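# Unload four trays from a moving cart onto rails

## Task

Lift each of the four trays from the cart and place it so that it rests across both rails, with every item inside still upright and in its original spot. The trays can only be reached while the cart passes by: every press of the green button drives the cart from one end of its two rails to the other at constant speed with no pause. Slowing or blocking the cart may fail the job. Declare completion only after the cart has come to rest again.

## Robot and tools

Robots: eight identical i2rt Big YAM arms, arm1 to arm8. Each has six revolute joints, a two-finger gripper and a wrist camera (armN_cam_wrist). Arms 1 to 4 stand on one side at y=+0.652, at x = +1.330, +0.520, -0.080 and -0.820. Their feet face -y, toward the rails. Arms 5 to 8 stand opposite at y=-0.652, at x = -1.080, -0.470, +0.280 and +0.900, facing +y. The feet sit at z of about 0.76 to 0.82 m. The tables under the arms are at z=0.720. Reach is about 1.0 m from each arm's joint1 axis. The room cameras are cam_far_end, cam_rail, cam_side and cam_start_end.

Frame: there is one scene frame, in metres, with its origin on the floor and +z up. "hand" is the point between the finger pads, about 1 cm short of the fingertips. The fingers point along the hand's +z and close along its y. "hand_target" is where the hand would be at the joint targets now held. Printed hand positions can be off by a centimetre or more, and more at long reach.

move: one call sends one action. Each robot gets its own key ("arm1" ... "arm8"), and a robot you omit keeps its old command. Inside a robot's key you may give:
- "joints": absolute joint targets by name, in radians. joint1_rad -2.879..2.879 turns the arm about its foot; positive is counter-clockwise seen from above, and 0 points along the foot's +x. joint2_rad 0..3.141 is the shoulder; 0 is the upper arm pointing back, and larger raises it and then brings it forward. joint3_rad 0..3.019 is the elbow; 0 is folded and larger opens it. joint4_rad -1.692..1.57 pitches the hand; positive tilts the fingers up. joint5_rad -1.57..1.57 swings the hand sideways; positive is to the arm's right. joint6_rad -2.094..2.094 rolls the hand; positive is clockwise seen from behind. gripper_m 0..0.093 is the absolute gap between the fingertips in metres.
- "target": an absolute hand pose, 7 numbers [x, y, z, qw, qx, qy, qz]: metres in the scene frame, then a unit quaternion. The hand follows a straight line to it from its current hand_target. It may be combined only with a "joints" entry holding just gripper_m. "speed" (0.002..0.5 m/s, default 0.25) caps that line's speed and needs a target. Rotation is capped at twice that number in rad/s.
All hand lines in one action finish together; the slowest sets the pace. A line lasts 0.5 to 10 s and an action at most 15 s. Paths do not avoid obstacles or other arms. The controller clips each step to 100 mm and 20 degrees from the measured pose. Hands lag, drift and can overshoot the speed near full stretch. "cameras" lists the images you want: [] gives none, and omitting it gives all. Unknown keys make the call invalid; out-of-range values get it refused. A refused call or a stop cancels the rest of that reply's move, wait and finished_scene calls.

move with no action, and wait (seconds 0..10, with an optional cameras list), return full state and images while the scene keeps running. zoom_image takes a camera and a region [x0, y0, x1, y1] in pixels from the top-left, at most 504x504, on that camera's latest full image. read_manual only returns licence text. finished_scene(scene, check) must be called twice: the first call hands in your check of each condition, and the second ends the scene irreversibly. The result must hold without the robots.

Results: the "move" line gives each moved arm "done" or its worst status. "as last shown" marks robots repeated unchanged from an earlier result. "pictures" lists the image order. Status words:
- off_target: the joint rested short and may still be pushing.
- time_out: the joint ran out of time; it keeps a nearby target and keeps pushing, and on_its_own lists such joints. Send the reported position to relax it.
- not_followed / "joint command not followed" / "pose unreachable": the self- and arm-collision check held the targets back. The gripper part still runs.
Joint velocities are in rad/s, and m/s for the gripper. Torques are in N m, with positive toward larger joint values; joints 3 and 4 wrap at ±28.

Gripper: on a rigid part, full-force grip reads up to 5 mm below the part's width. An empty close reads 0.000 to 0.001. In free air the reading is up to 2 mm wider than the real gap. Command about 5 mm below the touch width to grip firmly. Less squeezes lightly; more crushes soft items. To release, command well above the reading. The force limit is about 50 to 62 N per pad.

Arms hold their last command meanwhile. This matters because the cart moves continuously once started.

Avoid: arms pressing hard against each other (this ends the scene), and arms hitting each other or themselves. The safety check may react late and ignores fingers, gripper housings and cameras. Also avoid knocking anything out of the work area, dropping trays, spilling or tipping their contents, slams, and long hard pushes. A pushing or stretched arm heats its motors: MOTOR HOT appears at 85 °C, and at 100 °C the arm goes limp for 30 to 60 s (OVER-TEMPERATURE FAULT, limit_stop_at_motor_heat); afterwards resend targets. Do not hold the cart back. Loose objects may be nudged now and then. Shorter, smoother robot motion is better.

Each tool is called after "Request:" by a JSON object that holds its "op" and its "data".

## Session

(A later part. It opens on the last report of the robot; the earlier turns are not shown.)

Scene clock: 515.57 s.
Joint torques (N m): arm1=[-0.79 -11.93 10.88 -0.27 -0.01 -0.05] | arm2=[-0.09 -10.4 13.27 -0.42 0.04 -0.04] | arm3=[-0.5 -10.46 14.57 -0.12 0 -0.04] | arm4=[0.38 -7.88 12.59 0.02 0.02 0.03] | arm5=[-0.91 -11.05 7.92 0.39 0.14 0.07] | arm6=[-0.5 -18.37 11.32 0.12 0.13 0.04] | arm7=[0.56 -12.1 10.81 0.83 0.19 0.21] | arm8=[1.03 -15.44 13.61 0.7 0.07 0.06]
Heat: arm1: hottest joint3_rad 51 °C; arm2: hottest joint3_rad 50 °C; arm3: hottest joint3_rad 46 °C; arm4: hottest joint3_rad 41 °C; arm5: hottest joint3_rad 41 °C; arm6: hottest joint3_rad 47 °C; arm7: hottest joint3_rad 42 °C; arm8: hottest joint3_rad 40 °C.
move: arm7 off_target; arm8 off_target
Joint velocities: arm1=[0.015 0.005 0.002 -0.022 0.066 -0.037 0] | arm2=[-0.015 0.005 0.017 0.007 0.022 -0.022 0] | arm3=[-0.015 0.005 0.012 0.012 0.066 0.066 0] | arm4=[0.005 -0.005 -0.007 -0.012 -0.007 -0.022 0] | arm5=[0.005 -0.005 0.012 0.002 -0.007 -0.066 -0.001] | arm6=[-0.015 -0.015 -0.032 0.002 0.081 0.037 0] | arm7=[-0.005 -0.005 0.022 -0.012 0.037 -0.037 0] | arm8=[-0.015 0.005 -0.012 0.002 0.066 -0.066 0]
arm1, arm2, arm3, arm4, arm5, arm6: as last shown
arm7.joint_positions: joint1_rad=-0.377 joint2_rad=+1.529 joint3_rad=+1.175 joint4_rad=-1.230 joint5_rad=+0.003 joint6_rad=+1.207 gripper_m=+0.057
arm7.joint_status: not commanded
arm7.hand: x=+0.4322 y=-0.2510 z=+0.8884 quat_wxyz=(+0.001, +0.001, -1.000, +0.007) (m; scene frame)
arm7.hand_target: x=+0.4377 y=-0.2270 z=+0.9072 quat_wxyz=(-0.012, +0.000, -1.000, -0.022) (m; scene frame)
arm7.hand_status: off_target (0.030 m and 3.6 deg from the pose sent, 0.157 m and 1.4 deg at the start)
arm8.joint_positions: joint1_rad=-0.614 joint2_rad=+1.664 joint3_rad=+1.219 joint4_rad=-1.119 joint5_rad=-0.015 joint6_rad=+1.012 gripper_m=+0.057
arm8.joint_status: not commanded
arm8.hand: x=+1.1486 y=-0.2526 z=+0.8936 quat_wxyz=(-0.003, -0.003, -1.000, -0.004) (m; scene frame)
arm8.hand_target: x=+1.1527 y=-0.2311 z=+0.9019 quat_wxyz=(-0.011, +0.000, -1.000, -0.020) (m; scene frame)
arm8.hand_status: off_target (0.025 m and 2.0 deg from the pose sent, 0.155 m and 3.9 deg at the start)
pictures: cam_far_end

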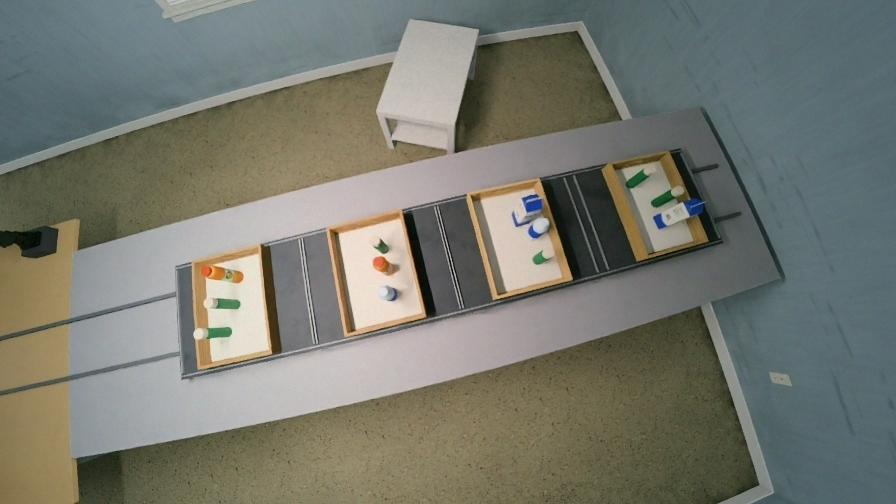

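Request:
{"op": "wait", "data": {"seconds": 10, "cameras": []}}

Request:
{"op": "wait", "data": {"seconds": 10, "cameras": []}}

Request:
{"op": "wait", "data": {"seconds": 10, "cameras": []}}

Request:
{"op": "wait", "data": {"seconds": 10, "cameras": []}}

Request:
{"op": "wait", "data": {"seconds": 8, "cameras": ["cam_side", "cam_rail"]}}

Request:
{"op": "zoom_image", "data": {"camera": "cam_side", "region": [200, 180, 480, 340]}}

Scene clock: 530.23 s.
Joint torques (N m): arm1=[0.26 -12.34 11 -0.28 -0.01 -0.01] | arm2=[-0.21 -10.17 13.38 -0.27 0.07 -0.05] | arm3=[-0.5 -10.46 14.57 -0.12 0 -0.04] | arm4=[0.5 -7.88 12.55 0.09 0.05 0.04] | arm5=[-0.56 -10.7 7.87 0.29 0.15 0.09] | arm6=[-0.62 -18.32 11.32 0.12 0.13 0.04] | arm7=[0.56 -12.16 10.8 0.83 0.19 0.19] | arm8=[1.2 -15.33 13.56 0.62 0.08 0.03]
Heat: arm1: hottest joint3_rad 51 °C; arm2: hottest joint3_rad 50 °C; arm3: hottest joint3_rad 46 °C; arm4: hottest joint3_rad 41 °C; arm5: hottest joint3_rad 41 °C; arm6: hottest joint3_rad 47 °C; arm7: hottest joint3_rad 42 °C; arm8: hottest joint3_rad 40 °C.
Joint velocities: arm1=[-0.005 -0.005 -0.002 -0.012 0.081 0.022 -0.001] | arm2=[-0.005 -0.005 -0.002 -0.017 0.066 0.007 -0.001] | arm3=[0.005 -0.005 -0.022 0.007 -0.007 0.037 -0.001] | arm4=[-0.005 0.005 0.002 0.012 -0.051 -0.037 -0.001] | arm5=[-0.015 -0.005 0.002 0.007 -0.022 0.066 -0.001] | arm6=[0.005 -0.024 0.007 -0.012 0.051 -0.007 0] | arm7=[0.015 -0.015 -0.002 0.002 -0.037 -0.037 0.001] | arm8=[-0.015 -0.005 -0.012 -0.007 0.139 -0.007 0]
arm1.joint_positions: joint1_rad=-0.415 joint2_rad=+1.567 joint3_rad=+1.107 joint4_rad=-1.098 joint5_rad=+0.008 joint6_rad=+1.161 gripper_m=+0.057
arm1.joint_status: not commanded
arm1.hand: x=+1.1506 y=+0.2586 z=+0.8880 quat_wxyz=(-0.012, -1.000, +0.006, +0.005) (m; scene frame)
arm1.hand_target: x=+1.1470 y=+0.2381 z=+0.9032 quat_wxyz=(-0.029, -1.000, +0.001, +0.011) (m; scene frame)
arm1.hand_status: not commanded
arm2.joint_positions: joint1_rad=-0.241 joint2_rad=+1.545 joint3_rad=+1.032 joint4_rad=-1.051 joint5_rad=+0.006 joint6_rad=+1.375 gripper_m=+0.057
arm2.joint_status: not commanded
arm2.hand: x=+0.4372 y=+0.2459 z=+0.9002 quat_wxyz=(-0.003, -1.000, +0.001, +0.002) (m; scene frame)
arm2.hand_target: x=+0.4299 y=+0.2284 z=+0.9225 quat_wxyz=(-0.028, -1.000, +0.002, +0.006) (m; scene frame)
arm2.hand_status: not commanded
arm3.joint_positions: joint1_rad=-0.304 joint2_rad=+1.529 joint3_rad=+1.126 joint4_rad=-1.136 joint5_rad=+0.033 joint6_rad=+1.225 gripper_m=+0.057
arm3.joint_status: not commanded
arm3.hand: x=-0.2350 y=+0.2472 z=+0.8907 quat_wxyz=(-0.012, -1.000, +0.001, +0.012) (m; scene frame)
arm3.hand_target: x=-0.2436 y=+0.2338 z=+0.8965 quat_wxyz=(-0.016, -1.000, +0.006, +0.013) (m; scene frame)
arm3.hand_status: not commanded
arm4.joint_positions: joint1_rad=-0.209 joint2_rad=+1.496 joint3_rad=+1.100 joint4_rad=-1.167 joint5_rad=+0.014 joint6_rad=+1.357 gripper_m=+0.057
arm4.joint_status: not commanded
arm4.hand: x=-0.9129 y=+0.2473 z=+0.8870 quat_wxyz=(-0.005, -1.000, +0.002, +0.006) (m; scene frame)
arm4.hand_target: x=-0.9132 y=+0.2328 z=+0.8951 quat_wxyz=(-0.013, -1.000, +0.003, +0.006) (m; scene frame)
arm4.hand_status: not commanded
arm5.joint_positions: joint1_rad=-0.439 joint2_rad=+1.621 joint3_rad=+1.155 joint4_rad=-1.061 joint5_rad=-0.004 joint6_rad=+1.177 gripper_m=+0.057
arm5.joint_status: not commanded
arm5.hand: x=-0.9025 y=-0.2272 z=+0.8968 quat_wxyz=(-0.007, -0.001, -1.000, -0.021) (m; scene frame)
arm5.hand_target: x=-0.9025 y=-0.2324 z=+0.8962 quat_wxyz=(-0.006, -0.007, -1.000, -0.016) (m; scene frame)
arm5.hand_status: not commanded
arm6.joint_positions: joint1_rad=-0.550 joint2_rad=+1.608 joint3_rad=+1.262 joint4_rad=-1.197 joint5_rad=+0.015 joint6_rad=+1.048 gripper_m=+0.057
arm6.joint_status: not commanded
arm6.hand: x=-0.2332 y=-0.2452 z=+0.8888 quat_wxyz=(-0.005, +0.003, -1.000, -0.010) (m; scene frame)
arm6.hand_target: x=-0.2315 y=-0.2379 z=+0.9062 quat_wxyz=(-0.016, +0.002, -1.000, -0.025) (m; scene frame)
arm6.hand_status: not commanded
arm7.joint_positions: joint1_rad=-0.377 joint2_rad=+1.529 joint3_rad=+1.175 joint4_rad=-1.230 joint5_rad=+0.003 joint6_rad=+1.208 gripper_m=+0.057
arm7.joint_status: not commanded
arm7.hand: x=+0.4322 y=-0.2510 z=+0.8884 quat_wxyz=(+0.001, +0.001, -1.000, +0.007) (m; scene frame)
arm7.hand_target: x=+0.4377 y=-0.2270 z=+0.9072 quat_wxyz=(-0.012, +0.000, -1.000, -0.022) (m; scene frame)
arm7.hand_status: off_target (0.030 m and 3.6 deg from the pose sent, 0.157 m and 1.4 deg at the start)
arm8.joint_positions: joint1_rad=-0.614 joint2_rad=+1.664 joint3_rad=+1.219 joint4_rad=-1.119 joint5_rad=-0.015 joint6_rad=+1.013 gripper_m=+0.057
arm8.joint_status: not commanded
arm8.hand: x=+1.1486 y=-0.2526 z=+0.8936 quat_wxyz=(-0.003, -0.003, -1.000, -0.004) (m; scene frame)
arm8.hand_target: x=+1.1527 y=-0.2311 z=+0.9019 quat_wxyz=(-0.011, +0.000, -1.000, -0.020) (m; scene frame)
arm8.hand_status: off_target (0.025 m and 2.0 deg from the pose sent, 0.155 m and 3.9 deg at the start)
wait: 10.00 s; at rest from the start
pictures: none
No camera images: "cameras" was empty.

Scene clock: 540.23 s.
Joint torques (N m): arm1=[-0.03 -11.63 10.91 -0.24 0.05 -0.02] | arm2=[-0.15 -10.05 13.26 -0.24 0.05 -0.05] | arm3=[-0.5 -10.46 14.57 -0.12 0 -0.04] | arm4=[0.26 -8 12.57 0.13 0.05 0.04] | arm5=[-0.5 -10.93 7.94 0.39 0.14 0.11] | arm6=[-0.44 -18.37 11.33 0.13 0.13 0.04] | arm7=[0.62 -12.1 10.78 0.81 0.19 0.19] | arm8=[0.97 -15.27 13.55 0.65 0.07 0.05]
Heat: arm1: hottest joint3_rad 51 °C; arm2: hottest joint3_rad 50 °C; arm3: hottest joint3_rad 46 °C; arm4: hottest joint3_rad 41 °C; arm5: hottest joint3_rad 41 °C; arm6: hottest joint3_rad 47 °C; arm7: hottest joint3_rad 43 °C; arm8: hottest joint3_rad 41 °C.
Joint velocities: arm1=[0.015 -0.005 -0.007 0.002 -0.081 0.007 -0.002] | arm2=[0.005 -0.015 -0.022 0.002 -0.022 -0.051 0] | arm3=[-0.005 -0.005 0.007 -0.007 0.007 -0.037 -0.001] | arm4=[0.005 -0.005 -0.012 -0.017 -0.022 -0.066 0] | arm5=[0.005 -0.015 0.012 -0.007 -0.066 -0.022 0] | arm6=[0.005 -0.024 0.022 0.027 -0.007 -0.022 0.001] | arm7=[0.005 -0.005 -0.007 -0.017 -0.022 0.066 0.001] | arm8=[-0.005 -0.015 0.022 -0.017 -0.022 0.095 0]
arm1.joint_positions: joint1_rad=-0.415 joint2_rad=+1.567 joint3_rad=+1.107 joint4_rad=-1.098 joint5_rad=+0.008 joint6_rad=+1.161 gripper_m=+0.057
arm1.joint_status: not commanded
arm1.hand: x=+1.1506 y=+0.2586 z=+0.8880 quat_wxyz=(-0.012, -1.000, +0.006, +0.005) (m; scene frame)
arm1.hand_target: x=+1.1470 y=+0.2381 z=+0.9032 quat_wxyz=(-0.029, -1.000, +0.001, +0.011) (m; scene frame)
arm1.hand_status: not commanded
arm2.joint_positions: joint1_rad=-0.241 joint2_rad=+1.545 joint3_rad=+1.032 joint4_rad=-1.051 joint5_rad=+0.006 joint6_rad=+1.375 gripper_m=+0.057
arm2.joint_status: not commanded
arm2.hand: x=+0.4372 y=+0.2459 z=+0.9002 quat_wxyz=(-0.003, -1.000, +0.001, +0.002) (m; scene frame)
arm2.hand_target: x=+0.4299 y=+0.2284 z=+0.9225 quat_wxyz=(-0.028, -1.000, +0.002, +0.006) (m; scene frame)
arm2.hand_status: not commanded
arm3.joint_positions: joint1_rad=-0.304 joint2_rad=+1.529 joint3_rad=+1.126 joint4_rad=-1.136 joint5_rad=+0.033 joint6_rad=+1.225 gripper_m=+0.057
arm3.joint_status: not commanded
arm3.hand: x=-0.2350 y=+0.2472 z=+0.8907 quat_wxyz=(-0.012, -1.000, +0.001, +0.012) (m; scene frame)
arm3.hand_target: x=-0.2436 y=+0.2338 z=+0.8965 quat_wxyz=(-0.016, -1.000, +0.006, +0.013) (m; scene frame)
arm3.hand_status: not commanded
arm4.joint_positions: joint1_rad=-0.209 joint2_rad=+1.496 joint3_rad=+1.100 joint4_rad=-1.167 joint5_rad=+0.014 joint6_rad=+1.357 gripper_m=+0.057
arm4.joint_status: not commanded
arm4.hand: x=-0.9129 y=+0.2473 z=+0.8870 quat_wxyz=(-0.005, -1.000, +0.002, +0.006) (m; scene frame)
arm4.hand_target: x=-0.9132 y=+0.2328 z=+0.8951 quat_wxyz=(-0.013, -1.000, +0.003, +0.006) (m; scene frame)
arm4.hand_status: not commanded
arm5.joint_positions: joint1_rad=-0.439 joint2_rad=+1.621 joint3_rad=+1.155 joint4_rad=-1.061 joint5_rad=-0.004 joint6_rad=+1.177 gripper_m=+0.057
arm5.joint_status: not commanded
arm5.hand: x=-0.9025 y=-0.2272 z=+0.8968 quat_wxyz=(-0.007, -0.001, -1.000, -0.021) (m; scene frame)
arm5.hand_target: x=-0.9025 y=-0.2324 z=+0.8962 quat_wxyz=(-0.006, -0.007, -1.000, -0.016) (m; scene frame)
arm5.hand_status: not commanded
arm6.joint_positions: joint1_rad=-0.550 joint2_rad=+1.608 joint3_rad=+1.262 joint4_rad=-1.197 joint5_rad=+0.015 joint6_rad=+1.048 gripper_m=+0.057
arm6.joint_status: not commanded
arm6.hand: x=-0.2332 y=-0.2452 z=+0.8888 quat_wxyz=(-0.005, +0.003, -1.000, -0.010) (m; scene frame)
arm6.hand_target: x=-0.2315 y=-0.2379 z=+0.9062 quat_wxyz=(-0.016, +0.002, -1.000, -0.025) (m; scene frame)
arm6.hand_status: not commanded
arm7.joint_positions: joint1_rad=-0.377 joint2_rad=+1.529 joint3_rad=+1.175 joint4_rad=-1.230 joint5_rad=+0.003 joint6_rad=+1.208 gripper_m=+0.057
arm7.joint_status: not commanded
arm7.hand: x=+0.4322 y=-0.2510 z=+0.8884 quat_wxyz=(+0.001, +0.001, -1.000, +0.007) (m; scene frame)
arm7.hand_target: x=+0.4377 y=-0.2270 z=+0.9072 quat_wxyz=(-0.012, +0.000, -1.000, -0.022) (m; scene frame)
arm7.hand_status: off_target (0.030 m and 3.6 deg from the pose sent, 0.157 m and 1.4 deg at the start)
arm8.joint_positions: joint1_rad=-0.614 joint2_rad=+1.664 joint3_rad=+1.219 joint4_rad=-1.119 joint5_rad=-0.015 joint6_rad=+1.013 gripper_m=+0.057
arm8.joint_status: not commanded
arm8.hand: x=+1.1486 y=-0.2526 z=+0.8936 quat_wxyz=(-0.003, -0.003, -1.000, -0.004) (m; scene frame)
arm8.hand_target: x=+1.1527 y=-0.2311 z=+0.9019 quat_wxyz=(-0.011, +0.000, -1.000, -0.020) (m; scene frame)
arm8.hand_status: off_target (0.025 m and 2.0 deg from the pose sent, 0.155 m and 3.9 deg at the start)
wait: 10.00 s; at rest by 0.27 s
pictures: none
No camera images: "cameras" was empty.

Scene clock: 550.23 s.
Joint torques (N m): arm1=[-0.67 -11.75 10.97 -0.06 0.01 -0.04] | arm2=[0.03 -10.4 13.34 -0.27 0.03 -0.08] | arm3=[-0.5 -10.46 14.57 -0.12 0 -0.04] | arm4=[0.62 -7.77 12.63 0.12 0.02 0.04] | arm5=[-0.38 -10.99 7.97 0.32 0.14 0.08] | arm6=[-0.5 -18.37 11.34 0.13 0.13 0.04] | arm7=[0.56 -12.04 10.78 0.81 0.19 0.19] | arm8=[0.97 -15.33 13.59 0.66 0.08 0.03]
Heat: arm1: hottest joint3_rad 51 °C; arm2: hottest joint3_rad 50 °C; arm3: hottest joint3_rad 46 °C; arm4: hottest joint3_rad 41 °C; arm5: hottest joint3_rad 41 °C; arm6: hottest joint3_rad 47 °C; arm7: hottest joint3_rad 43 °C; arm8: hottest joint3_rad 42 °C.
Joint velocities: arm1=[-0.005 0.005 -0.007 0.007 -0.051 0.022 0] | arm2=[-0.005 -0.005 0.012 0.007 0.051 -0.037 0] | arm3=[0.005 0.005 0.007 0.007 -0.051 0.007 0] | arm4=[0.005 0.005 0.007 -0.007 -0.037 -0.066 0.001] | arm5=[0.005 -0.015 -0.002 0.007 -0.022 -0.022 0.001] | arm6=[-0.005 -0.005 0.007 -0.002 -0.051 -0.051 0] | arm7=[-0.005 -0.005 -0.002 -0.022 -0.007 -0.022 0] | arm8=[-0.005 0.015 -0.007 -0.012 0.037 -0.081 0.001]
arm1.joint_positions: joint1_rad=-0.415 joint2_rad=+1.567 joint3_rad=+1.107 joint4_rad=-1.098 joint5_rad=+0.008 joint6_rad=+1.161 gripper_m=+0.057
arm1.joint_status: not commanded
arm1.hand: x=+1.1506 y=+0.2586 z=+0.8880 quat_wxyz=(-0.012, -1.000, +0.006, +0.005) (m; scene frame)
arm1.hand_target: x=+1.1470 y=+0.2381 z=+0.9032 quat_wxyz=(-0.029, -1.000, +0.001, +0.011) (m; scene frame)
arm1.hand_status: not commanded
arm2.joint_positions: joint1_rad=-0.241 joint2_rad=+1.545 joint3_rad=+1.032 joint4_rad=-1.051 joint5_rad=+0.006 joint6_rad=+1.375 gripper_m=+0.057
arm2.joint_status: not commanded
arm2.hand: x=+0.4372 y=+0.2459 z=+0.9002 quat_wxyz=(-0.003, -1.000, +0.001, +0.002) (m; scene frame)
arm2.hand_target: x=+0.4299 y=+0.2284 z=+0.9225 quat_wxyz=(-0.028, -1.000, +0.002, +0.006) (m; scene frame)
arm2.hand_status: not commanded
arm3.joint_positions: joint1_rad=-0.304 joint2_rad=+1.529 joint3_rad=+1.126 joint4_rad=-1.136 joint5_rad=+0.033 joint6_rad=+1.225 gripper_m=+0.057
arm3.joint_status: not commanded
arm3.hand: x=-0.2350 y=+0.2472 z=+0.8907 quat_wxyz=(-0.012, -1.000, +0.001, +0.012) (m; scene frame)
arm3.hand_target: x=-0.2436 y=+0.2338 z=+0.8965 quat_wxyz=(-0.016, -1.000, +0.006, +0.013) (m; scene frame)
arm3.hand_status: not commanded
arm4.joint_positions: joint1_rad=-0.209 joint2_rad=+1.496 joint3_rad=+1.100 joint4_rad=-1.167 joint5_rad=+0.014 joint6_rad=+1.357 gripper_m=+0.057
arm4.joint_status: not commanded
arm4.hand: x=-0.9129 y=+0.2473 z=+0.8870 quat_wxyz=(-0.005, -1.000, +0.002, +0.006) (m; scene frame)
arm4.hand_target: x=-0.9132 y=+0.2328 z=+0.8951 quat_wxyz=(-0.013, -1.000, +0.003, +0.006) (m; scene frame)
arm4.hand_status: not commanded
arm5.joint_positions: joint1_rad=-0.439 joint2_rad=+1.621 joint3_rad=+1.155 joint4_rad=-1.061 joint5_rad=-0.004 joint6_rad=+1.177 gripper_m=+0.057
arm5.joint_status: not commanded
arm5.hand: x=-0.9025 y=-0.2272 z=+0.8968 quat_wxyz=(-0.007, -0.001, -1.000, -0.021) (m; scene frame)
arm5.hand_target: x=-0.9025 y=-0.2324 z=+0.8962 quat_wxyz=(-0.006, -0.007, -1.000, -0.016) (m; scene frame)
arm5.hand_status: not commanded
arm6.joint_positions: joint1_rad=-0.550 joint2_rad=+1.608 joint3_rad=+1.262 joint4_rad=-1.197 joint5_rad=+0.015 joint6_rad=+1.048 gripper_m=+0.057
arm6.joint_status: not commanded
arm6.hand: x=-0.2332 y=-0.2452 z=+0.8888 quat_wxyz=(-0.005, +0.003, -1.000, -0.010) (m; scene frame)
arm6.hand_target: x=-0.2315 y=-0.2379 z=+0.9062 quat_wxyz=(-0.016, +0.002, -1.000, -0.025) (m; scene frame)
arm6.hand_status: not commanded
arm7.joint_positions: joint1_rad=-0.377 joint2_rad=+1.529 joint3_rad=+1.175 joint4_rad=-1.230 joint5_rad=+0.003 joint6_rad=+1.208 gripper_m=+0.057
arm7.joint_status: not commanded
arm7.hand: x=+0.4322 y=-0.2510 z=+0.8884 quat_wxyz=(+0.001, +0.001, -1.000, +0.007) (m; scene frame)
arm7.hand_target: x=+0.4377 y=-0.2270 z=+0.9072 quat_wxyz=(-0.012, +0.000, -1.000, -0.022) (m; scene frame)
arm7.hand_status: off_target (0.030 m and 3.6 deg from the pose sent, 0.157 m and 1.4 deg at the start)
arm8.joint_positions: joint1_rad=-0.614 joint2_rad=+1.664 joint3_rad=+1.219 joint4_rad=-1.119 joint5_rad=-0.015 joint6_rad=+1.013 gripper_m=+0.057
arm8.joint_status: not commanded
arm8.hand: x=+1.1486 y=-0.2526 z=+0.8936 quat_wxyz=(-0.003, -0.003, -1.000, -0.004) (m; scene frame)
arm8.hand_target: x=+1.1527 y=-0.2311 z=+0.9019 quat_wxyz=(-0.011, +0.000, -1.000, -0.020) (m; scene frame)
arm8.hand_status: off_target (0.025 m and 2.0 deg from the pose sent, 0.155 m and 3.9 deg at the start)
wait: 10.00 s; at rest by 0.27 s
pictures: none
No camera images: "cameras" was empty.

Scene clock: 560.23 s.
Joint torques (N m): arm1=[-0.62 -11.81 10.92 -0.06 -0.08 0] | arm2=[-0.26 -10.05 13.19 -0.4 0.04 -0.07] | arm3=[-0.44 -10.46 14.57 -0.12 0 -0.04] | arm4=[0.62 -7.77 12.53 0.1 0.04 0.04] | arm5=[-0.5 -10.93 8.08 0.44 0.13 0.12] | arm6=[-0.44 -18.37 11.33 0.13 0.13 0.04] | arm7=[0.56 -12.1 10.8 0.8 0.19 0.19] | arm8=[0.97 -15.33 13.59 0.66 0.07 0.05]
Heat: arm1: hottest joint3_rad 51 °C; arm2: hottest joint3_rad 50 °C; arm3: hottest joint3_rad 47 °C; arm4: hottest joint3_rad 41 °C; arm5: hottest joint3_rad 41 °C; arm6: hottest joint3_rad 47 °C; arm7: hottest joint3_rad 44 °C; arm8: hottest joint3_rad 42 °C.
Joint velocities: arm1=[0.015 -0.024 0.002 -0.017 -0.037 0.007 0.001] | arm2=[-0.005 -0.015 -0.022 -0.002 0.037 -0.037 0] | arm3=[-0.005 -0.005 0.017 0.002 0.007 -0.022 0] | arm4=[-0.015 0.005 -0.017 0.007 -0.022 0.022 0.001] | arm5=[0.005 -0.005 0.007 0.002 -0.051 -0.007 -0.001] | arm6=[-0.005 -0.015 -0.007 0.002 0.037 0.022 -0.001] | arm7=[-0.005 -0.005 -0.022 -0.012 -0.051 0.051 0] | arm8=[-0.024 0.005 -0.017 0.007 -0.007 0.022 0.001]
arm1.joint_positions: joint1_rad=-0.415 joint2_rad=+1.567 joint3_rad=+1.107 joint4_rad=-1.098 joint5_rad=+0.008 joint6_rad=+1.161 gripper_m=+0.057
arm1.joint_status: not commanded
arm1.hand: x=+1.1506 y=+0.2586 z=+0.8880 quat_wxyz=(-0.012, -1.000, +0.006, +0.005) (m; scene frame)
arm1.hand_target: x=+1.1470 y=+0.2381 z=+0.9032 quat_wxyz=(-0.029, -1.000, +0.001, +0.011) (m; scene frame)
arm1.hand_status: not commanded
arm2.joint_positions: joint1_rad=-0.241 joint2_rad=+1.545 joint3_rad=+1.032 joint4_rad=-1.051 joint5_rad=+0.006 joint6_rad=+1.375 gripper_m=+0.057
arm2.joint_status: not commanded
arm2.hand: x=+0.4372 y=+0.2459 z=+0.9002 quat_wxyz=(-0.003, -1.000, +0.001, +0.002) (m; scene frame)
arm2.hand_target: x=+0.4299 y=+0.2284 z=+0.9225 quat_wxyz=(-0.028, -1.000, +0.002, +0.006) (m; scene frame)
arm2.hand_status: not commanded
arm3.joint_positions: joint1_rad=-0.304 joint2_rad=+1.529 joint3_rad=+1.126 joint4_rad=-1.136 joint5_rad=+0.033 joint6_rad=+1.225 gripper_m=+0.057
arm3.joint_status: not commanded
arm3.hand: x=-0.2350 y=+0.2472 z=+0.8907 quat_wxyz=(-0.012, -1.000, +0.001, +0.012) (m; scene frame)
arm3.hand_target: x=-0.2436 y=+0.2338 z=+0.8965 quat_wxyz=(-0.016, -1.000, +0.006, +0.013) (m; scene frame)
arm3.hand_status: not commanded
arm4.joint_positions: joint1_rad=-0.209 joint2_rad=+1.496 joint3_rad=+1.100 joint4_rad=-1.167 joint5_rad=+0.014 joint6_rad=+1.357 gripper_m=+0.057
arm4.joint_status: not commanded
arm4.hand: x=-0.9129 y=+0.2473 z=+0.8870 quat_wxyz=(-0.005, -1.000, +0.002, +0.006) (m; scene frame)
arm4.hand_target: x=-0.9132 y=+0.2328 z=+0.8951 quat_wxyz=(-0.013, -1.000, +0.003, +0.006) (m; scene frame)
arm4.hand_status: not commanded
arm5.joint_positions: joint1_rad=-0.439 joint2_rad=+1.621 joint3_rad=+1.155 joint4_rad=-1.061 joint5_rad=-0.004 joint6_rad=+1.177 gripper_m=+0.057
arm5.joint_status: not commanded
arm5.hand: x=-0.9025 y=-0.2272 z=+0.8968 quat_wxyz=(-0.007, -0.001, -1.000, -0.021) (m; scene frame)
arm5.hand_target: x=-0.9025 y=-0.2324 z=+0.8962 quat_wxyz=(-0.006, -0.007, -1.000, -0.016) (m; scene frame)
arm5.hand_status: not commanded
arm6.joint_positions: joint1_rad=-0.550 joint2_rad=+1.608 joint3_rad=+1.262 joint4_rad=-1.197 joint5_rad=+0.015 joint6_rad=+1.048 gripper_m=+0.057
arm6.joint_status: not commanded
arm6.hand: x=-0.2332 y=-0.2452 z=+0.8888 quat_wxyz=(-0.005, +0.003, -1.000, -0.010) (m; scene frame)
arm6.hand_target: x=-0.2315 y=-0.2379 z=+0.9062 quat_wxyz=(-0.016, +0.002, -1.000, -0.025) (m; scene frame)
arm6.hand_status: not commanded
arm7.joint_positions: joint1_rad=-0.377 joint2_rad=+1.529 joint3_rad=+1.175 joint4_rad=-1.230 joint5_rad=+0.003 joint6_rad=+1.208 gripper_m=+0.057
arm7.joint_status: not commanded
arm7.hand: x=+0.4322 y=-0.2510 z=+0.8884 quat_wxyz=(+0.001, +0.001, -1.000, +0.007) (m; scene frame)
arm7.hand_target: x=+0.4377 y=-0.2270 z=+0.9072 quat_wxyz=(-0.012, +0.000, -1.000, -0.022) (m; scene frame)
arm7.hand_status: off_target (0.030 m and 3.6 deg from the pose sent, 0.157 m and 1.4 deg at the start)
arm8.joint_positions: joint1_rad=-0.614 joint2_rad=+1.664 joint3_rad=+1.219 joint4_rad=-1.119 joint5_rad=-0.015 joint6_rad=+1.013 gripper_m=+0.057
arm8.joint_status: not commanded
arm8.hand: x=+1.1486 y=-0.2526 z=+0.8936 quat_wxyz=(-0.003, -0.003, -1.000, -0.004) (m; scene frame)
arm8.hand_target: x=+1.1527 y=-0.2311 z=+0.9019 quat_wxyz=(-0.011, +0.000, -1.000, -0.020) (m; scene frame)
arm8.hand_status: off_target (0.025 m and 2.0 deg from the pose sent, 0.155 m and 3.9 deg at the start)
wait: 10.00 s; at rest by 0.27 s
pictures: none
No camera images: "cameras" was empty.

Scene clock: 568.23 s.
Joint torques (N m): arm1=[-0.15 -11.58 10.89 -0.39 0 -0.03] | arm2=[0.09 -10.64 13.39 -0.43 0.03 -0.05] | arm3=[-0.5 -10.52 14.57 -0.12 0 -0.04] | arm4=[0.5 -7.71 12.59 0.08 0.02 0.03] | arm5=[-0.38 -10.52 8.01 0.51 0.14 0.1] | arm6=[-0.5 -18.26 11.33 0.13 0.13 0.04] | arm7=[0.56 -12.1 10.8 0.81 0.19 0.19] | arm8=[1.14 -15.44 13.56 0.68 0.06 0.03]
Heat: arm1: hottest joint3_rad 51 °C; arm2: hottest joint3_rad 50 °C; arm3: hottest joint3_rad 47 °C; arm4: hottest joint3_rad 41 °C; arm5: hottest joint3_rad 41 °C; arm6: hottest joint3_rad 47 °C; arm7: hottest joint3_rad 44 °C; arm8: hottest joint3_rad 42 °C.
Joint velocities: arm1=[0.015 -0.005 0.007 0.002 -0.007 0.022 -0.001] | arm2=[0.005 -0.015 -0.007 -0.017 -0.007 -0.037 0] | arm3=[-0.005 0.005 0.002 -0.012 0.037 0.022 0] | arm4=[-0.005 -0.005 -0.007 -0.012 -0.022 -0.051 0.001] | arm5=[0.005 -0.015 -0.007 0.002 -0.022 -0.007 0] | arm6=[-0.005 0.005 -0.002 0.007 0.022 -0.022 -0.001] | arm7=[-0.005 -0.015 -0.022 0.007 -0.051 0.081 0.001] | arm8=[-0.015 -0.005 -0.007 -0.022 0.037 0.022 0]
arm1.joint_positions: joint1_rad=-0.415 joint2_rad=+1.567 joint3_rad=+1.107 joint4_rad=-1.098 joint5_rad=+0.008 joint6_rad=+1.161 gripper_m=+0.057
arm1.joint_status: not commanded
arm1.hand: x=+1.1506 y=+0.2586 z=+0.8880 quat_wxyz=(-0.012, -1.000, +0.006, +0.005) (m; scene frame)
arm1.hand_target: x=+1.1470 y=+0.2381 z=+0.9032 quat_wxyz=(-0.029, -1.000, +0.001, +0.011) (m; scene frame)
arm1.hand_status: not commanded
arm2.joint_positions: joint1_rad=-0.241 joint2_rad=+1.545 joint3_rad=+1.032 joint4_rad=-1.051 joint5_rad=+0.006 joint6_rad=+1.375 gripper_m=+0.057
arm2.joint_status: not commanded
arm2.hand: x=+0.4372 y=+0.2459 z=+0.9002 quat_wxyz=(-0.003, -1.000, +0.001, +0.002) (m; scene frame)
arm2.hand_target: x=+0.4299 y=+0.2284 z=+0.9225 quat_wxyz=(-0.028, -1.000, +0.002, +0.006) (m; scene frame)
arm2.hand_status: not commanded
arm3.joint_positions: joint1_rad=-0.304 joint2_rad=+1.529 joint3_rad=+1.126 joint4_rad=-1.136 joint5_rad=+0.033 joint6_rad=+1.225 gripper_m=+0.057
arm3.joint_status: not commanded
arm3.hand: x=-0.2350 y=+0.2472 z=+0.8907 quat_wxyz=(-0.012, -1.000, +0.001, +0.012) (m; scene frame)
arm3.hand_target: x=-0.2436 y=+0.2338 z=+0.8965 quat_wxyz=(-0.016, -1.000, +0.006, +0.013) (m; scene frame)
arm3.hand_status: not commanded
arm4.joint_positions: joint1_rad=-0.209 joint2_rad=+1.496 joint3_rad=+1.100 joint4_rad=-1.167 joint5_rad=+0.014 joint6_rad=+1.357 gripper_m=+0.057
arm4.joint_status: not commanded
arm4.hand: x=-0.9129 y=+0.2473 z=+0.8870 quat_wxyz=(-0.005, -1.000, +0.002, +0.006) (m; scene frame)
arm4.hand_target: x=-0.9132 y=+0.2328 z=+0.8951 quat_wxyz=(-0.013, -1.000, +0.003, +0.006) (m; scene frame)
arm4.hand_status: not commanded
arm5.joint_positions: joint1_rad=-0.439 joint2_rad=+1.621 joint3_rad=+1.155 joint4_rad=-1.061 joint5_rad=-0.004 joint6_rad=+1.177 gripper_m=+0.057
arm5.joint_status: not commanded
arm5.hand: x=-0.9025 y=-0.2272 z=+0.8968 quat_wxyz=(-0.007, -0.001, -1.000, -0.021) (m; scene frame)
arm5.hand_target: x=-0.9025 y=-0.2324 z=+0.8962 quat_wxyz=(-0.006, -0.007, -1.000, -0.016) (m; scene frame)
arm5.hand_status: not commanded
arm6.joint_positions: joint1_rad=-0.550 joint2_rad=+1.608 joint3_rad=+1.262 joint4_rad=-1.197 joint5_rad=+0.015 joint6_rad=+1.048 gripper_m=+0.057
arm6.joint_status: not commanded
arm6.hand: x=-0.2332 y=-0.2452 z=+0.8888 quat_wxyz=(-0.005, +0.003, -1.000, -0.010) (m; scene frame)
arm6.hand_target: x=-0.2315 y=-0.2379 z=+0.9062 quat_wxyz=(-0.016, +0.002, -1.000, -0.025) (m; scene frame)
arm6.hand_status: not commanded
arm7.joint_positions: joint1_rad=-0.377 joint2_rad=+1.529 joint3_rad=+1.175 joint4_rad=-1.230 joint5_rad=+0.003 joint6_rad=+1.208 gripper_m=+0.057
arm7.joint_status: not commanded
arm7.hand: x=+0.4322 y=-0.2510 z=+0.8884 quat_wxyz=(+0.001, +0.001, -1.000, +0.007) (m; scene frame)
arm7.hand_target: x=+0.4377 y=-0.2270 z=+0.9072 quat_wxyz=(-0.012, +0.000, -1.000, -0.022) (m; scene frame)
arm7.hand_status: off_target (0.030 m and 3.6 deg from the pose sent, 0.157 m and 1.4 deg at the start)
arm8.joint_positions: joint1_rad=-0.614 joint2_rad=+1.664 joint3_rad=+1.219 joint4_rad=-1.119 joint5_rad=-0.015 joint6_rad=+1.013 gripper_m=+0.057
arm8.joint_status: not commanded
arm8.hand: x=+1.1486 y=-0.2526 z=+0.8936 quat_wxyz=(-0.003, -0.003, -1.000, -0.004) (m; scene frame)
arm8.hand_target: x=+1.1527 y=-0.2311 z=+0.9019 quat_wxyz=(-0.011, +0.000, -1.000, -0.020) (m; scene frame)
arm8.hand_status: off_target (0.025 m and 2.0 deg from the pose sent, 0.155 m and 3.9 deg at the start)
wait: 8.00 s; at rest by 0.27 s
pictures: cam_rail, cam_side

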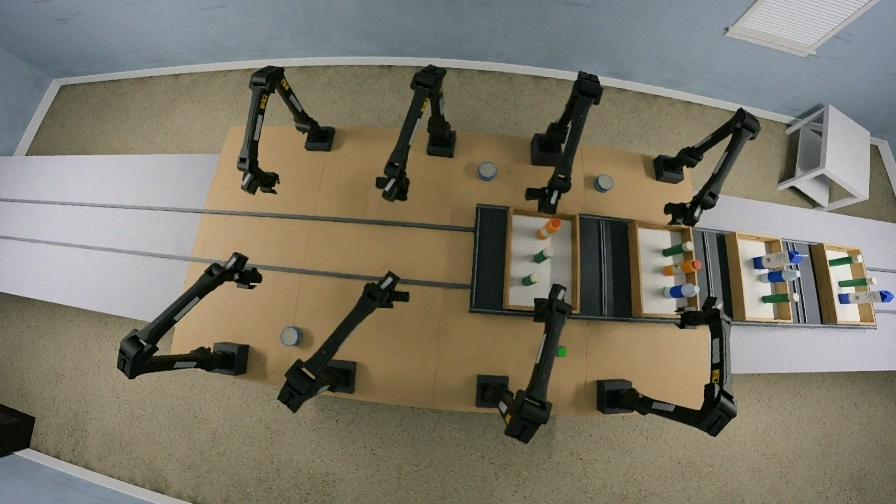

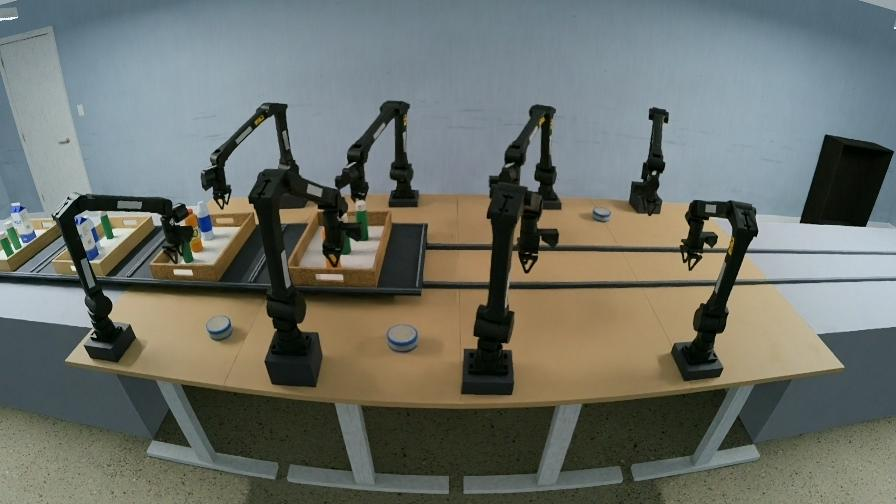

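Scaled by 1.800 from the camera's 896x504 image, which has a finer 1280x720 frame.

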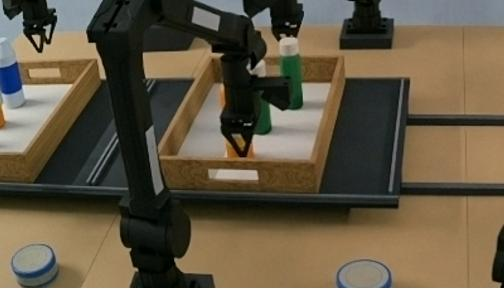

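Request:
{"op": "zoom_image", "data": {"camera": "cam_side", "region": [290, 235, 390, 295]}}

Scaled by 5.040 from the camera's 896x504 image, which has a finer 1280x720 frame.

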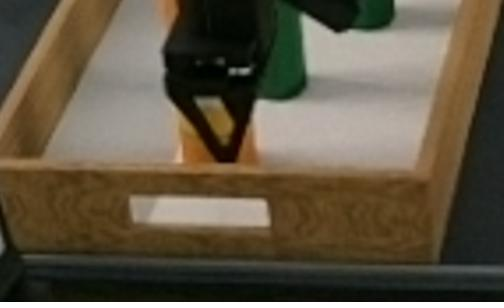

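Request:
{"op": "wait", "data": {"seconds": 0.1, "cameras": ["cam_rail"]}}

Request:
{"op": "zoom_image", "data": {"camera": "cam_rail", "region": [300, 190, 580, 330]}}

Scene clock: 595.17 s.
Joint torques (N m): arm1=[0.44 -10.99 10.92 -0.12 0.01 -0.04] | arm2=[0.03 -10.58 13.3 -0.4 0.03 -0.03] | arm3=[-0.44 -10.46 14.57 -0.13 0 -0.04] | arm4=[0.5 -7.59 12.62 0.06 0.04 0.03] | arm5=[-0.03 -11.34 8.01 0.24 0.17 0.1] | arm6=[-0.56 -18.32 11.32 0.12 0.13 0.04] | arm7=[0.67 -12.1 10.8 0.83 0.19 0.19] | arm8=[1.14 -15.27 13.53 0.62 0.09 0.04]
Heat: arm1: hottest joint3_rad 51 °C; arm2: hottest joint3_rad 50 °C; arm3: hottest joint3_rad 47 °C; arm4: hottest joint3_rad 41 °C; arm5: hottest joint3_rad 41 °C; arm6: hottest joint3_rad 47 °C; arm7: hottest joint3_rad 45 °C; arm8: hottest joint3_rad 43 °C.
Joint velocities: arm1=[0.005 0.005 0.002 0.002 0.037 0.022 0] | arm2=[-0.005 -0.015 0.002 -0.017 0.022 0.007 0] | arm3=[-0.015 -0.005 -0.012 0.012 0.007 -0.022 -0.001] | arm4=[-0.005 -0.005 -0.007 -0.007 0.081 0.007 0] | arm5=[0.005 -0.005 -0.017 -0.017 -0.022 0.007 0] | arm6=[-0.005 -0.015 -0.017 -0.002 -0.007 -0.022 -0.001] | arm7=[0.005 0.005 -0.002 -0.002 -0.066 0.007 -0.001] | arm8=[-0.015 -0.005 0.007 -0.017 0.007 0.022 0]
arm1.joint_positions: joint1_rad=-0.415 joint2_rad=+1.567 joint3_rad=+1.107 joint4_rad=-1.098 joint5_rad=+0.008 joint6_rad=+1.161 gripper_m=+0.057
arm1.joint_status: not commanded
arm1.hand: x=+1.1506 y=+0.2586 z=+0.8880 quat_wxyz=(-0.012, -1.000, +0.006, +0.005) (m; scene frame)
arm1.hand_target: x=+1.1470 y=+0.2381 z=+0.9032 quat_wxyz=(-0.029, -1.000, +0.001, +0.011) (m; scene frame)
arm1.hand_status: not commanded
arm2.joint_positions: joint1_rad=-0.241 joint2_rad=+1.545 joint3_rad=+1.032 joint4_rad=-1.051 joint5_rad=+0.006 joint6_rad=+1.375 gripper_m=+0.057
arm2.joint_status: not commanded
arm2.hand: x=+0.4372 y=+0.2459 z=+0.9002 quat_wxyz=(-0.003, -1.000, +0.001, +0.002) (m; scene frame)
arm2.hand_target: x=+0.4299 y=+0.2284 z=+0.9225 quat_wxyz=(-0.028, -1.000, +0.002, +0.006) (m; scene frame)
arm2.hand_status: not commanded
arm3.joint_positions: joint1_rad=-0.304 joint2_rad=+1.529 joint3_rad=+1.126 joint4_rad=-1.136 joint5_rad=+0.033 joint6_rad=+1.225 gripper_m=+0.057
arm3.joint_status: not commanded
arm3.hand: x=-0.2350 y=+0.2472 z=+0.8907 quat_wxyz=(-0.012, -1.000, +0.001, +0.012) (m; scene frame)
arm3.hand_target: x=-0.2436 y=+0.2338 z=+0.8965 quat_wxyz=(-0.016, -1.000, +0.006, +0.013) (m; scene frame)
arm3.hand_status: not commanded
arm4.joint_positions: joint1_rad=-0.209 joint2_rad=+1.496 joint3_rad=+1.100 joint4_rad=-1.167 joint5_rad=+0.014 joint6_rad=+1.357 gripper_m=+0.057
arm4.joint_status: not commanded
arm4.hand: x=-0.9129 y=+0.2473 z=+0.8870 quat_wxyz=(-0.005, -1.000, +0.002, +0.006) (m; scene frame)
arm4.hand_target: x=-0.9132 y=+0.2328 z=+0.8951 quat_wxyz=(-0.013, -1.000, +0.003, +0.006) (m; scene frame)
arm4.hand_status: not commanded
arm5.joint_positions: joint1_rad=-0.439 joint2_rad=+1.621 joint3_rad=+1.155 joint4_rad=-1.061 joint5_rad=-0.004 joint6_rad=+1.177 gripper_m=+0.057
arm5.joint_status: not commanded
arm5.hand: x=-0.9025 y=-0.2272 z=+0.8968 quat_wxyz=(-0.007, -0.001, -1.000, -0.021) (m; scene frame)
arm5.hand_target: x=-0.9025 y=-0.2324 z=+0.8962 quat_wxyz=(-0.006, -0.007, -1.000, -0.016) (m; scene frame)
arm5.hand_status: not commanded
arm6.joint_positions: joint1_rad=-0.550 joint2_rad=+1.608 joint3_rad=+1.262 joint4_rad=-1.197 joint5_rad=+0.015 joint6_rad=+1.048 gripper_m=+0.057
arm6.joint_status: not commanded
arm6.hand: x=-0.2332 y=-0.2452 z=+0.8888 quat_wxyz=(-0.005, +0.003, -1.000, -0.010) (m; scene frame)
arm6.hand_target: x=-0.2315 y=-0.2379 z=+0.9062 quat_wxyz=(-0.016, +0.002, -1.000, -0.025) (m; scene frame)
arm6.hand_status: not commanded
arm7.joint_positions: joint1_rad=-0.377 joint2_rad=+1.529 joint3_rad=+1.175 joint4_rad=-1.230 joint5_rad=+0.003 joint6_rad=+1.208 gripper_m=+0.057
arm7.joint_status: not commanded
arm7.hand: x=+0.4322 y=-0.2510 z=+0.8884 quat_wxyz=(+0.001, +0.001, -1.000, +0.007) (m; scene frame)
arm7.hand_target: x=+0.4377 y=-0.2270 z=+0.9072 quat_wxyz=(-0.012, +0.000, -1.000, -0.022) (m; scene frame)
arm7.hand_status: off_target (0.030 m and 3.6 deg from the pose sent, 0.157 m and 1.4 deg at the start)
arm8.joint_positions: joint1_rad=-0.614 joint2_rad=+1.664 joint3_rad=+1.219 joint4_rad=-1.119 joint5_rad=-0.015 joint6_rad=+1.013 gripper_m=+0.057
arm8.joint_status: not commanded
arm8.hand: x=+1.1486 y=-0.2526 z=+0.8936 quat_wxyz=(-0.003, -0.003, -1.000, -0.004) (m; scene frame)
arm8.hand_target: x=+1.1527 y=-0.2311 z=+0.9019 quat_wxyz=(-0.011, +0.000, -1.000, -0.020) (m; scene frame)
arm8.hand_status: off_target (0.025 m and 2.0 deg from the pose sent, 0.155 m and 3.9 deg at the start)
wait: 0.10 s; at rest from the start
pictures: cam_rail

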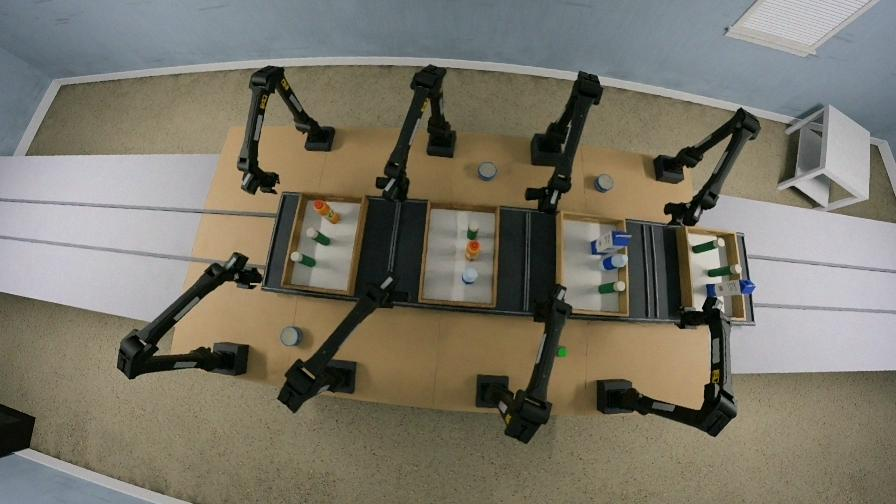

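Scaled by 1.800 from the camera's 896x504 image, which has a finer 1280x720 frame.

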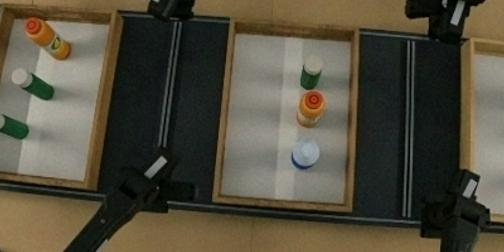

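Request:
{"op": "wait", "data": {"seconds": 0.1, "cameras": ["cam_rail"]}}

Scene clock: 622.67 s.
Joint torques (N m): arm1=[-0.62 -11.46 11.08 -0.27 -0.05 -0.01] | arm2=[0.38 -10.11 13.27 -0.4 0.01 -0.07] | arm3=[-0.44 -10.46 14.57 -0.12 0 -0.04] | arm4=[0.26 -7.82 12.57 0.1 0.04 0.03] | arm5=[-0.15 -10.64 7.88 0.34 0.15 0.08] | arm6=[-0.56 -18.32 11.32 0.12 0.13 0.04] | arm7=[0.62 -12.1 10.8 0.8 0.19 0.19] | arm8=[0.97 -15.33 13.56 0.64 0.07 0.04]
Heat: arm1: hottest joint3_rad 52 °C; arm2: hottest joint3_rad 51 °C; arm3: hottest joint3_rad 47 °C; arm4: hottest joint3_rad 41 °C; arm5: hottest joint3_rad 41 °C; arm6: hottest joint3_rad 47 °C; arm7: hottest joint3_rad 46 °C; arm8: hottest joint3_rad 44 °C.
Joint velocities: arm1=[-0.015 -0.005 -0.007 0.007 0.051 0.007 0.001] | arm2=[0.015 -0.005 0.007 0.002 0.022 -0.081 0.001] | arm3=[-0.005 -0.005 0.002 0.022 -0.11 0.037 0] | arm4=[-0.005 -0.015 0.007 0.002 0.022 -0.007 -0.001] | arm5=[-0.005 -0.005 0.002 -0.002 -0.007 0.022 0] | arm6=[-0.015 -0.005 0.002 0.022 -0.007 -0.022 -0.001] | arm7=[-0.005 -0.005 0.012 -0.012 -0.022 0.022 0] | arm8=[0.005 -0.005 0.027 -0.002 0.066 -0.051 0.001]
arm1.joint_positions: joint1_rad=-0.415 joint2_rad=+1.567 joint3_rad=+1.107 joint4_rad=-1.098 joint5_rad=+0.008 joint6_rad=+1.161 gripper_m=+0.057
arm1.joint_status: not commanded
arm1.hand: x=+1.1506 y=+0.2586 z=+0.8880 quat_wxyz=(-0.012, -1.000, +0.006, +0.005) (m; scene frame)
arm1.hand_target: x=+1.1470 y=+0.2381 z=+0.9032 quat_wxyz=(-0.029, -1.000, +0.001, +0.011) (m; scene frame)
arm1.hand_status: not commanded
arm2.joint_positions: joint1_rad=-0.241 joint2_rad=+1.545 joint3_rad=+1.032 joint4_rad=-1.051 joint5_rad=+0.006 joint6_rad=+1.375 gripper_m=+0.057
arm2.joint_status: not commanded
arm2.hand: x=+0.4372 y=+0.2459 z=+0.9002 quat_wxyz=(-0.003, -1.000, +0.001, +0.002) (m; scene frame)
arm2.hand_target: x=+0.4299 y=+0.2284 z=+0.9225 quat_wxyz=(-0.028, -1.000, +0.002, +0.006) (m; scene frame)
arm2.hand_status: not commanded
arm3.joint_positions: joint1_rad=-0.304 joint2_rad=+1.529 joint3_rad=+1.126 joint4_rad=-1.136 joint5_rad=+0.033 joint6_rad=+1.225 gripper_m=+0.057
arm3.joint_status: not commanded
arm3.hand: x=-0.2350 y=+0.2472 z=+0.8907 quat_wxyz=(-0.012, -1.000, +0.001, +0.012) (m; scene frame)
arm3.hand_target: x=-0.2436 y=+0.2338 z=+0.8965 quat_wxyz=(-0.016, -1.000, +0.006, +0.013) (m; scene frame)
arm3.hand_status: not commanded
arm4.joint_positions: joint1_rad=-0.209 joint2_rad=+1.496 joint3_rad=+1.100 joint4_rad=-1.167 joint5_rad=+0.014 joint6_rad=+1.357 gripper_m=+0.057
arm4.joint_status: not commanded
arm4.hand: x=-0.9129 y=+0.2473 z=+0.8870 quat_wxyz=(-0.005, -1.000, +0.002, +0.006) (m; scene frame)
arm4.hand_target: x=-0.9132 y=+0.2328 z=+0.8951 quat_wxyz=(-0.013, -1.000, +0.003, +0.006) (m; scene frame)
arm4.hand_status: not commanded
arm5.joint_positions: joint1_rad=-0.439 joint2_rad=+1.621 joint3_rad=+1.155 joint4_rad=-1.061 joint5_rad=-0.004 joint6_rad=+1.177 gripper_m=+0.057
arm5.joint_status: not commanded
arm5.hand: x=-0.9025 y=-0.2272 z=+0.8968 quat_wxyz=(-0.007, -0.001, -1.000, -0.021) (m; scene frame)
arm5.hand_target: x=-0.9025 y=-0.2324 z=+0.8962 quat_wxyz=(-0.006, -0.007, -1.000, -0.016) (m; scene frame)
arm5.hand_status: not commanded
arm6.joint_positions: joint1_rad=-0.550 joint2_rad=+1.608 joint3_rad=+1.262 joint4_rad=-1.197 joint5_rad=+0.015 joint6_rad=+1.048 gripper_m=+0.057
arm6.joint_status: not commanded
arm6.hand: x=-0.2332 y=-0.2452 z=+0.8888 quat_wxyz=(-0.005, +0.003, -1.000, -0.010) (m; scene frame)
arm6.hand_target: x=-0.2315 y=-0.2379 z=+0.9062 quat_wxyz=(-0.016, +0.002, -1.000, -0.025) (m; scene frame)
arm6.hand_status: not commanded
arm7.joint_positions: joint1_rad=-0.377 joint2_rad=+1.529 joint3_rad=+1.175 joint4_rad=-1.230 joint5_rad=+0.003 joint6_rad=+1.208 gripper_m=+0.057
arm7.joint_status: not commanded
arm7.hand: x=+0.4322 y=-0.2510 z=+0.8884 quat_wxyz=(+0.001, +0.001, -1.000, +0.007) (m; scene frame)
arm7.hand_target: x=+0.4377 y=-0.2270 z=+0.9072 quat_wxyz=(-0.012, +0.000, -1.000, -0.022) (m; scene frame)
arm7.hand_status: off_target (0.030 m and 3.6 deg from the pose sent, 0.157 m and 1.4 deg at the start)
arm8.joint_positions: joint1_rad=-0.614 joint2_rad=+1.664 joint3_rad=+1.219 joint4_rad=-1.119 joint5_rad=-0.015 joint6_rad=+1.013 gripper_m=+0.057
arm8.joint_status: not commanded
arm8.hand: x=+1.1486 y=-0.2526 z=+0.8936 quat_wxyz=(-0.003, -0.003, -1.000, -0.004) (m; scene frame)
arm8.hand_target: x=+1.1527 y=-0.2311 z=+0.9019 quat_wxyz=(-0.011, +0.000, -1.000, -0.020) (m; scene frame)
arm8.hand_status: off_target (0.025 m and 2.0 deg from the pose sent, 0.155 m and 3.9 deg at the start)
wait: 0.10 s; at rest from the start
pictures: cam_rail

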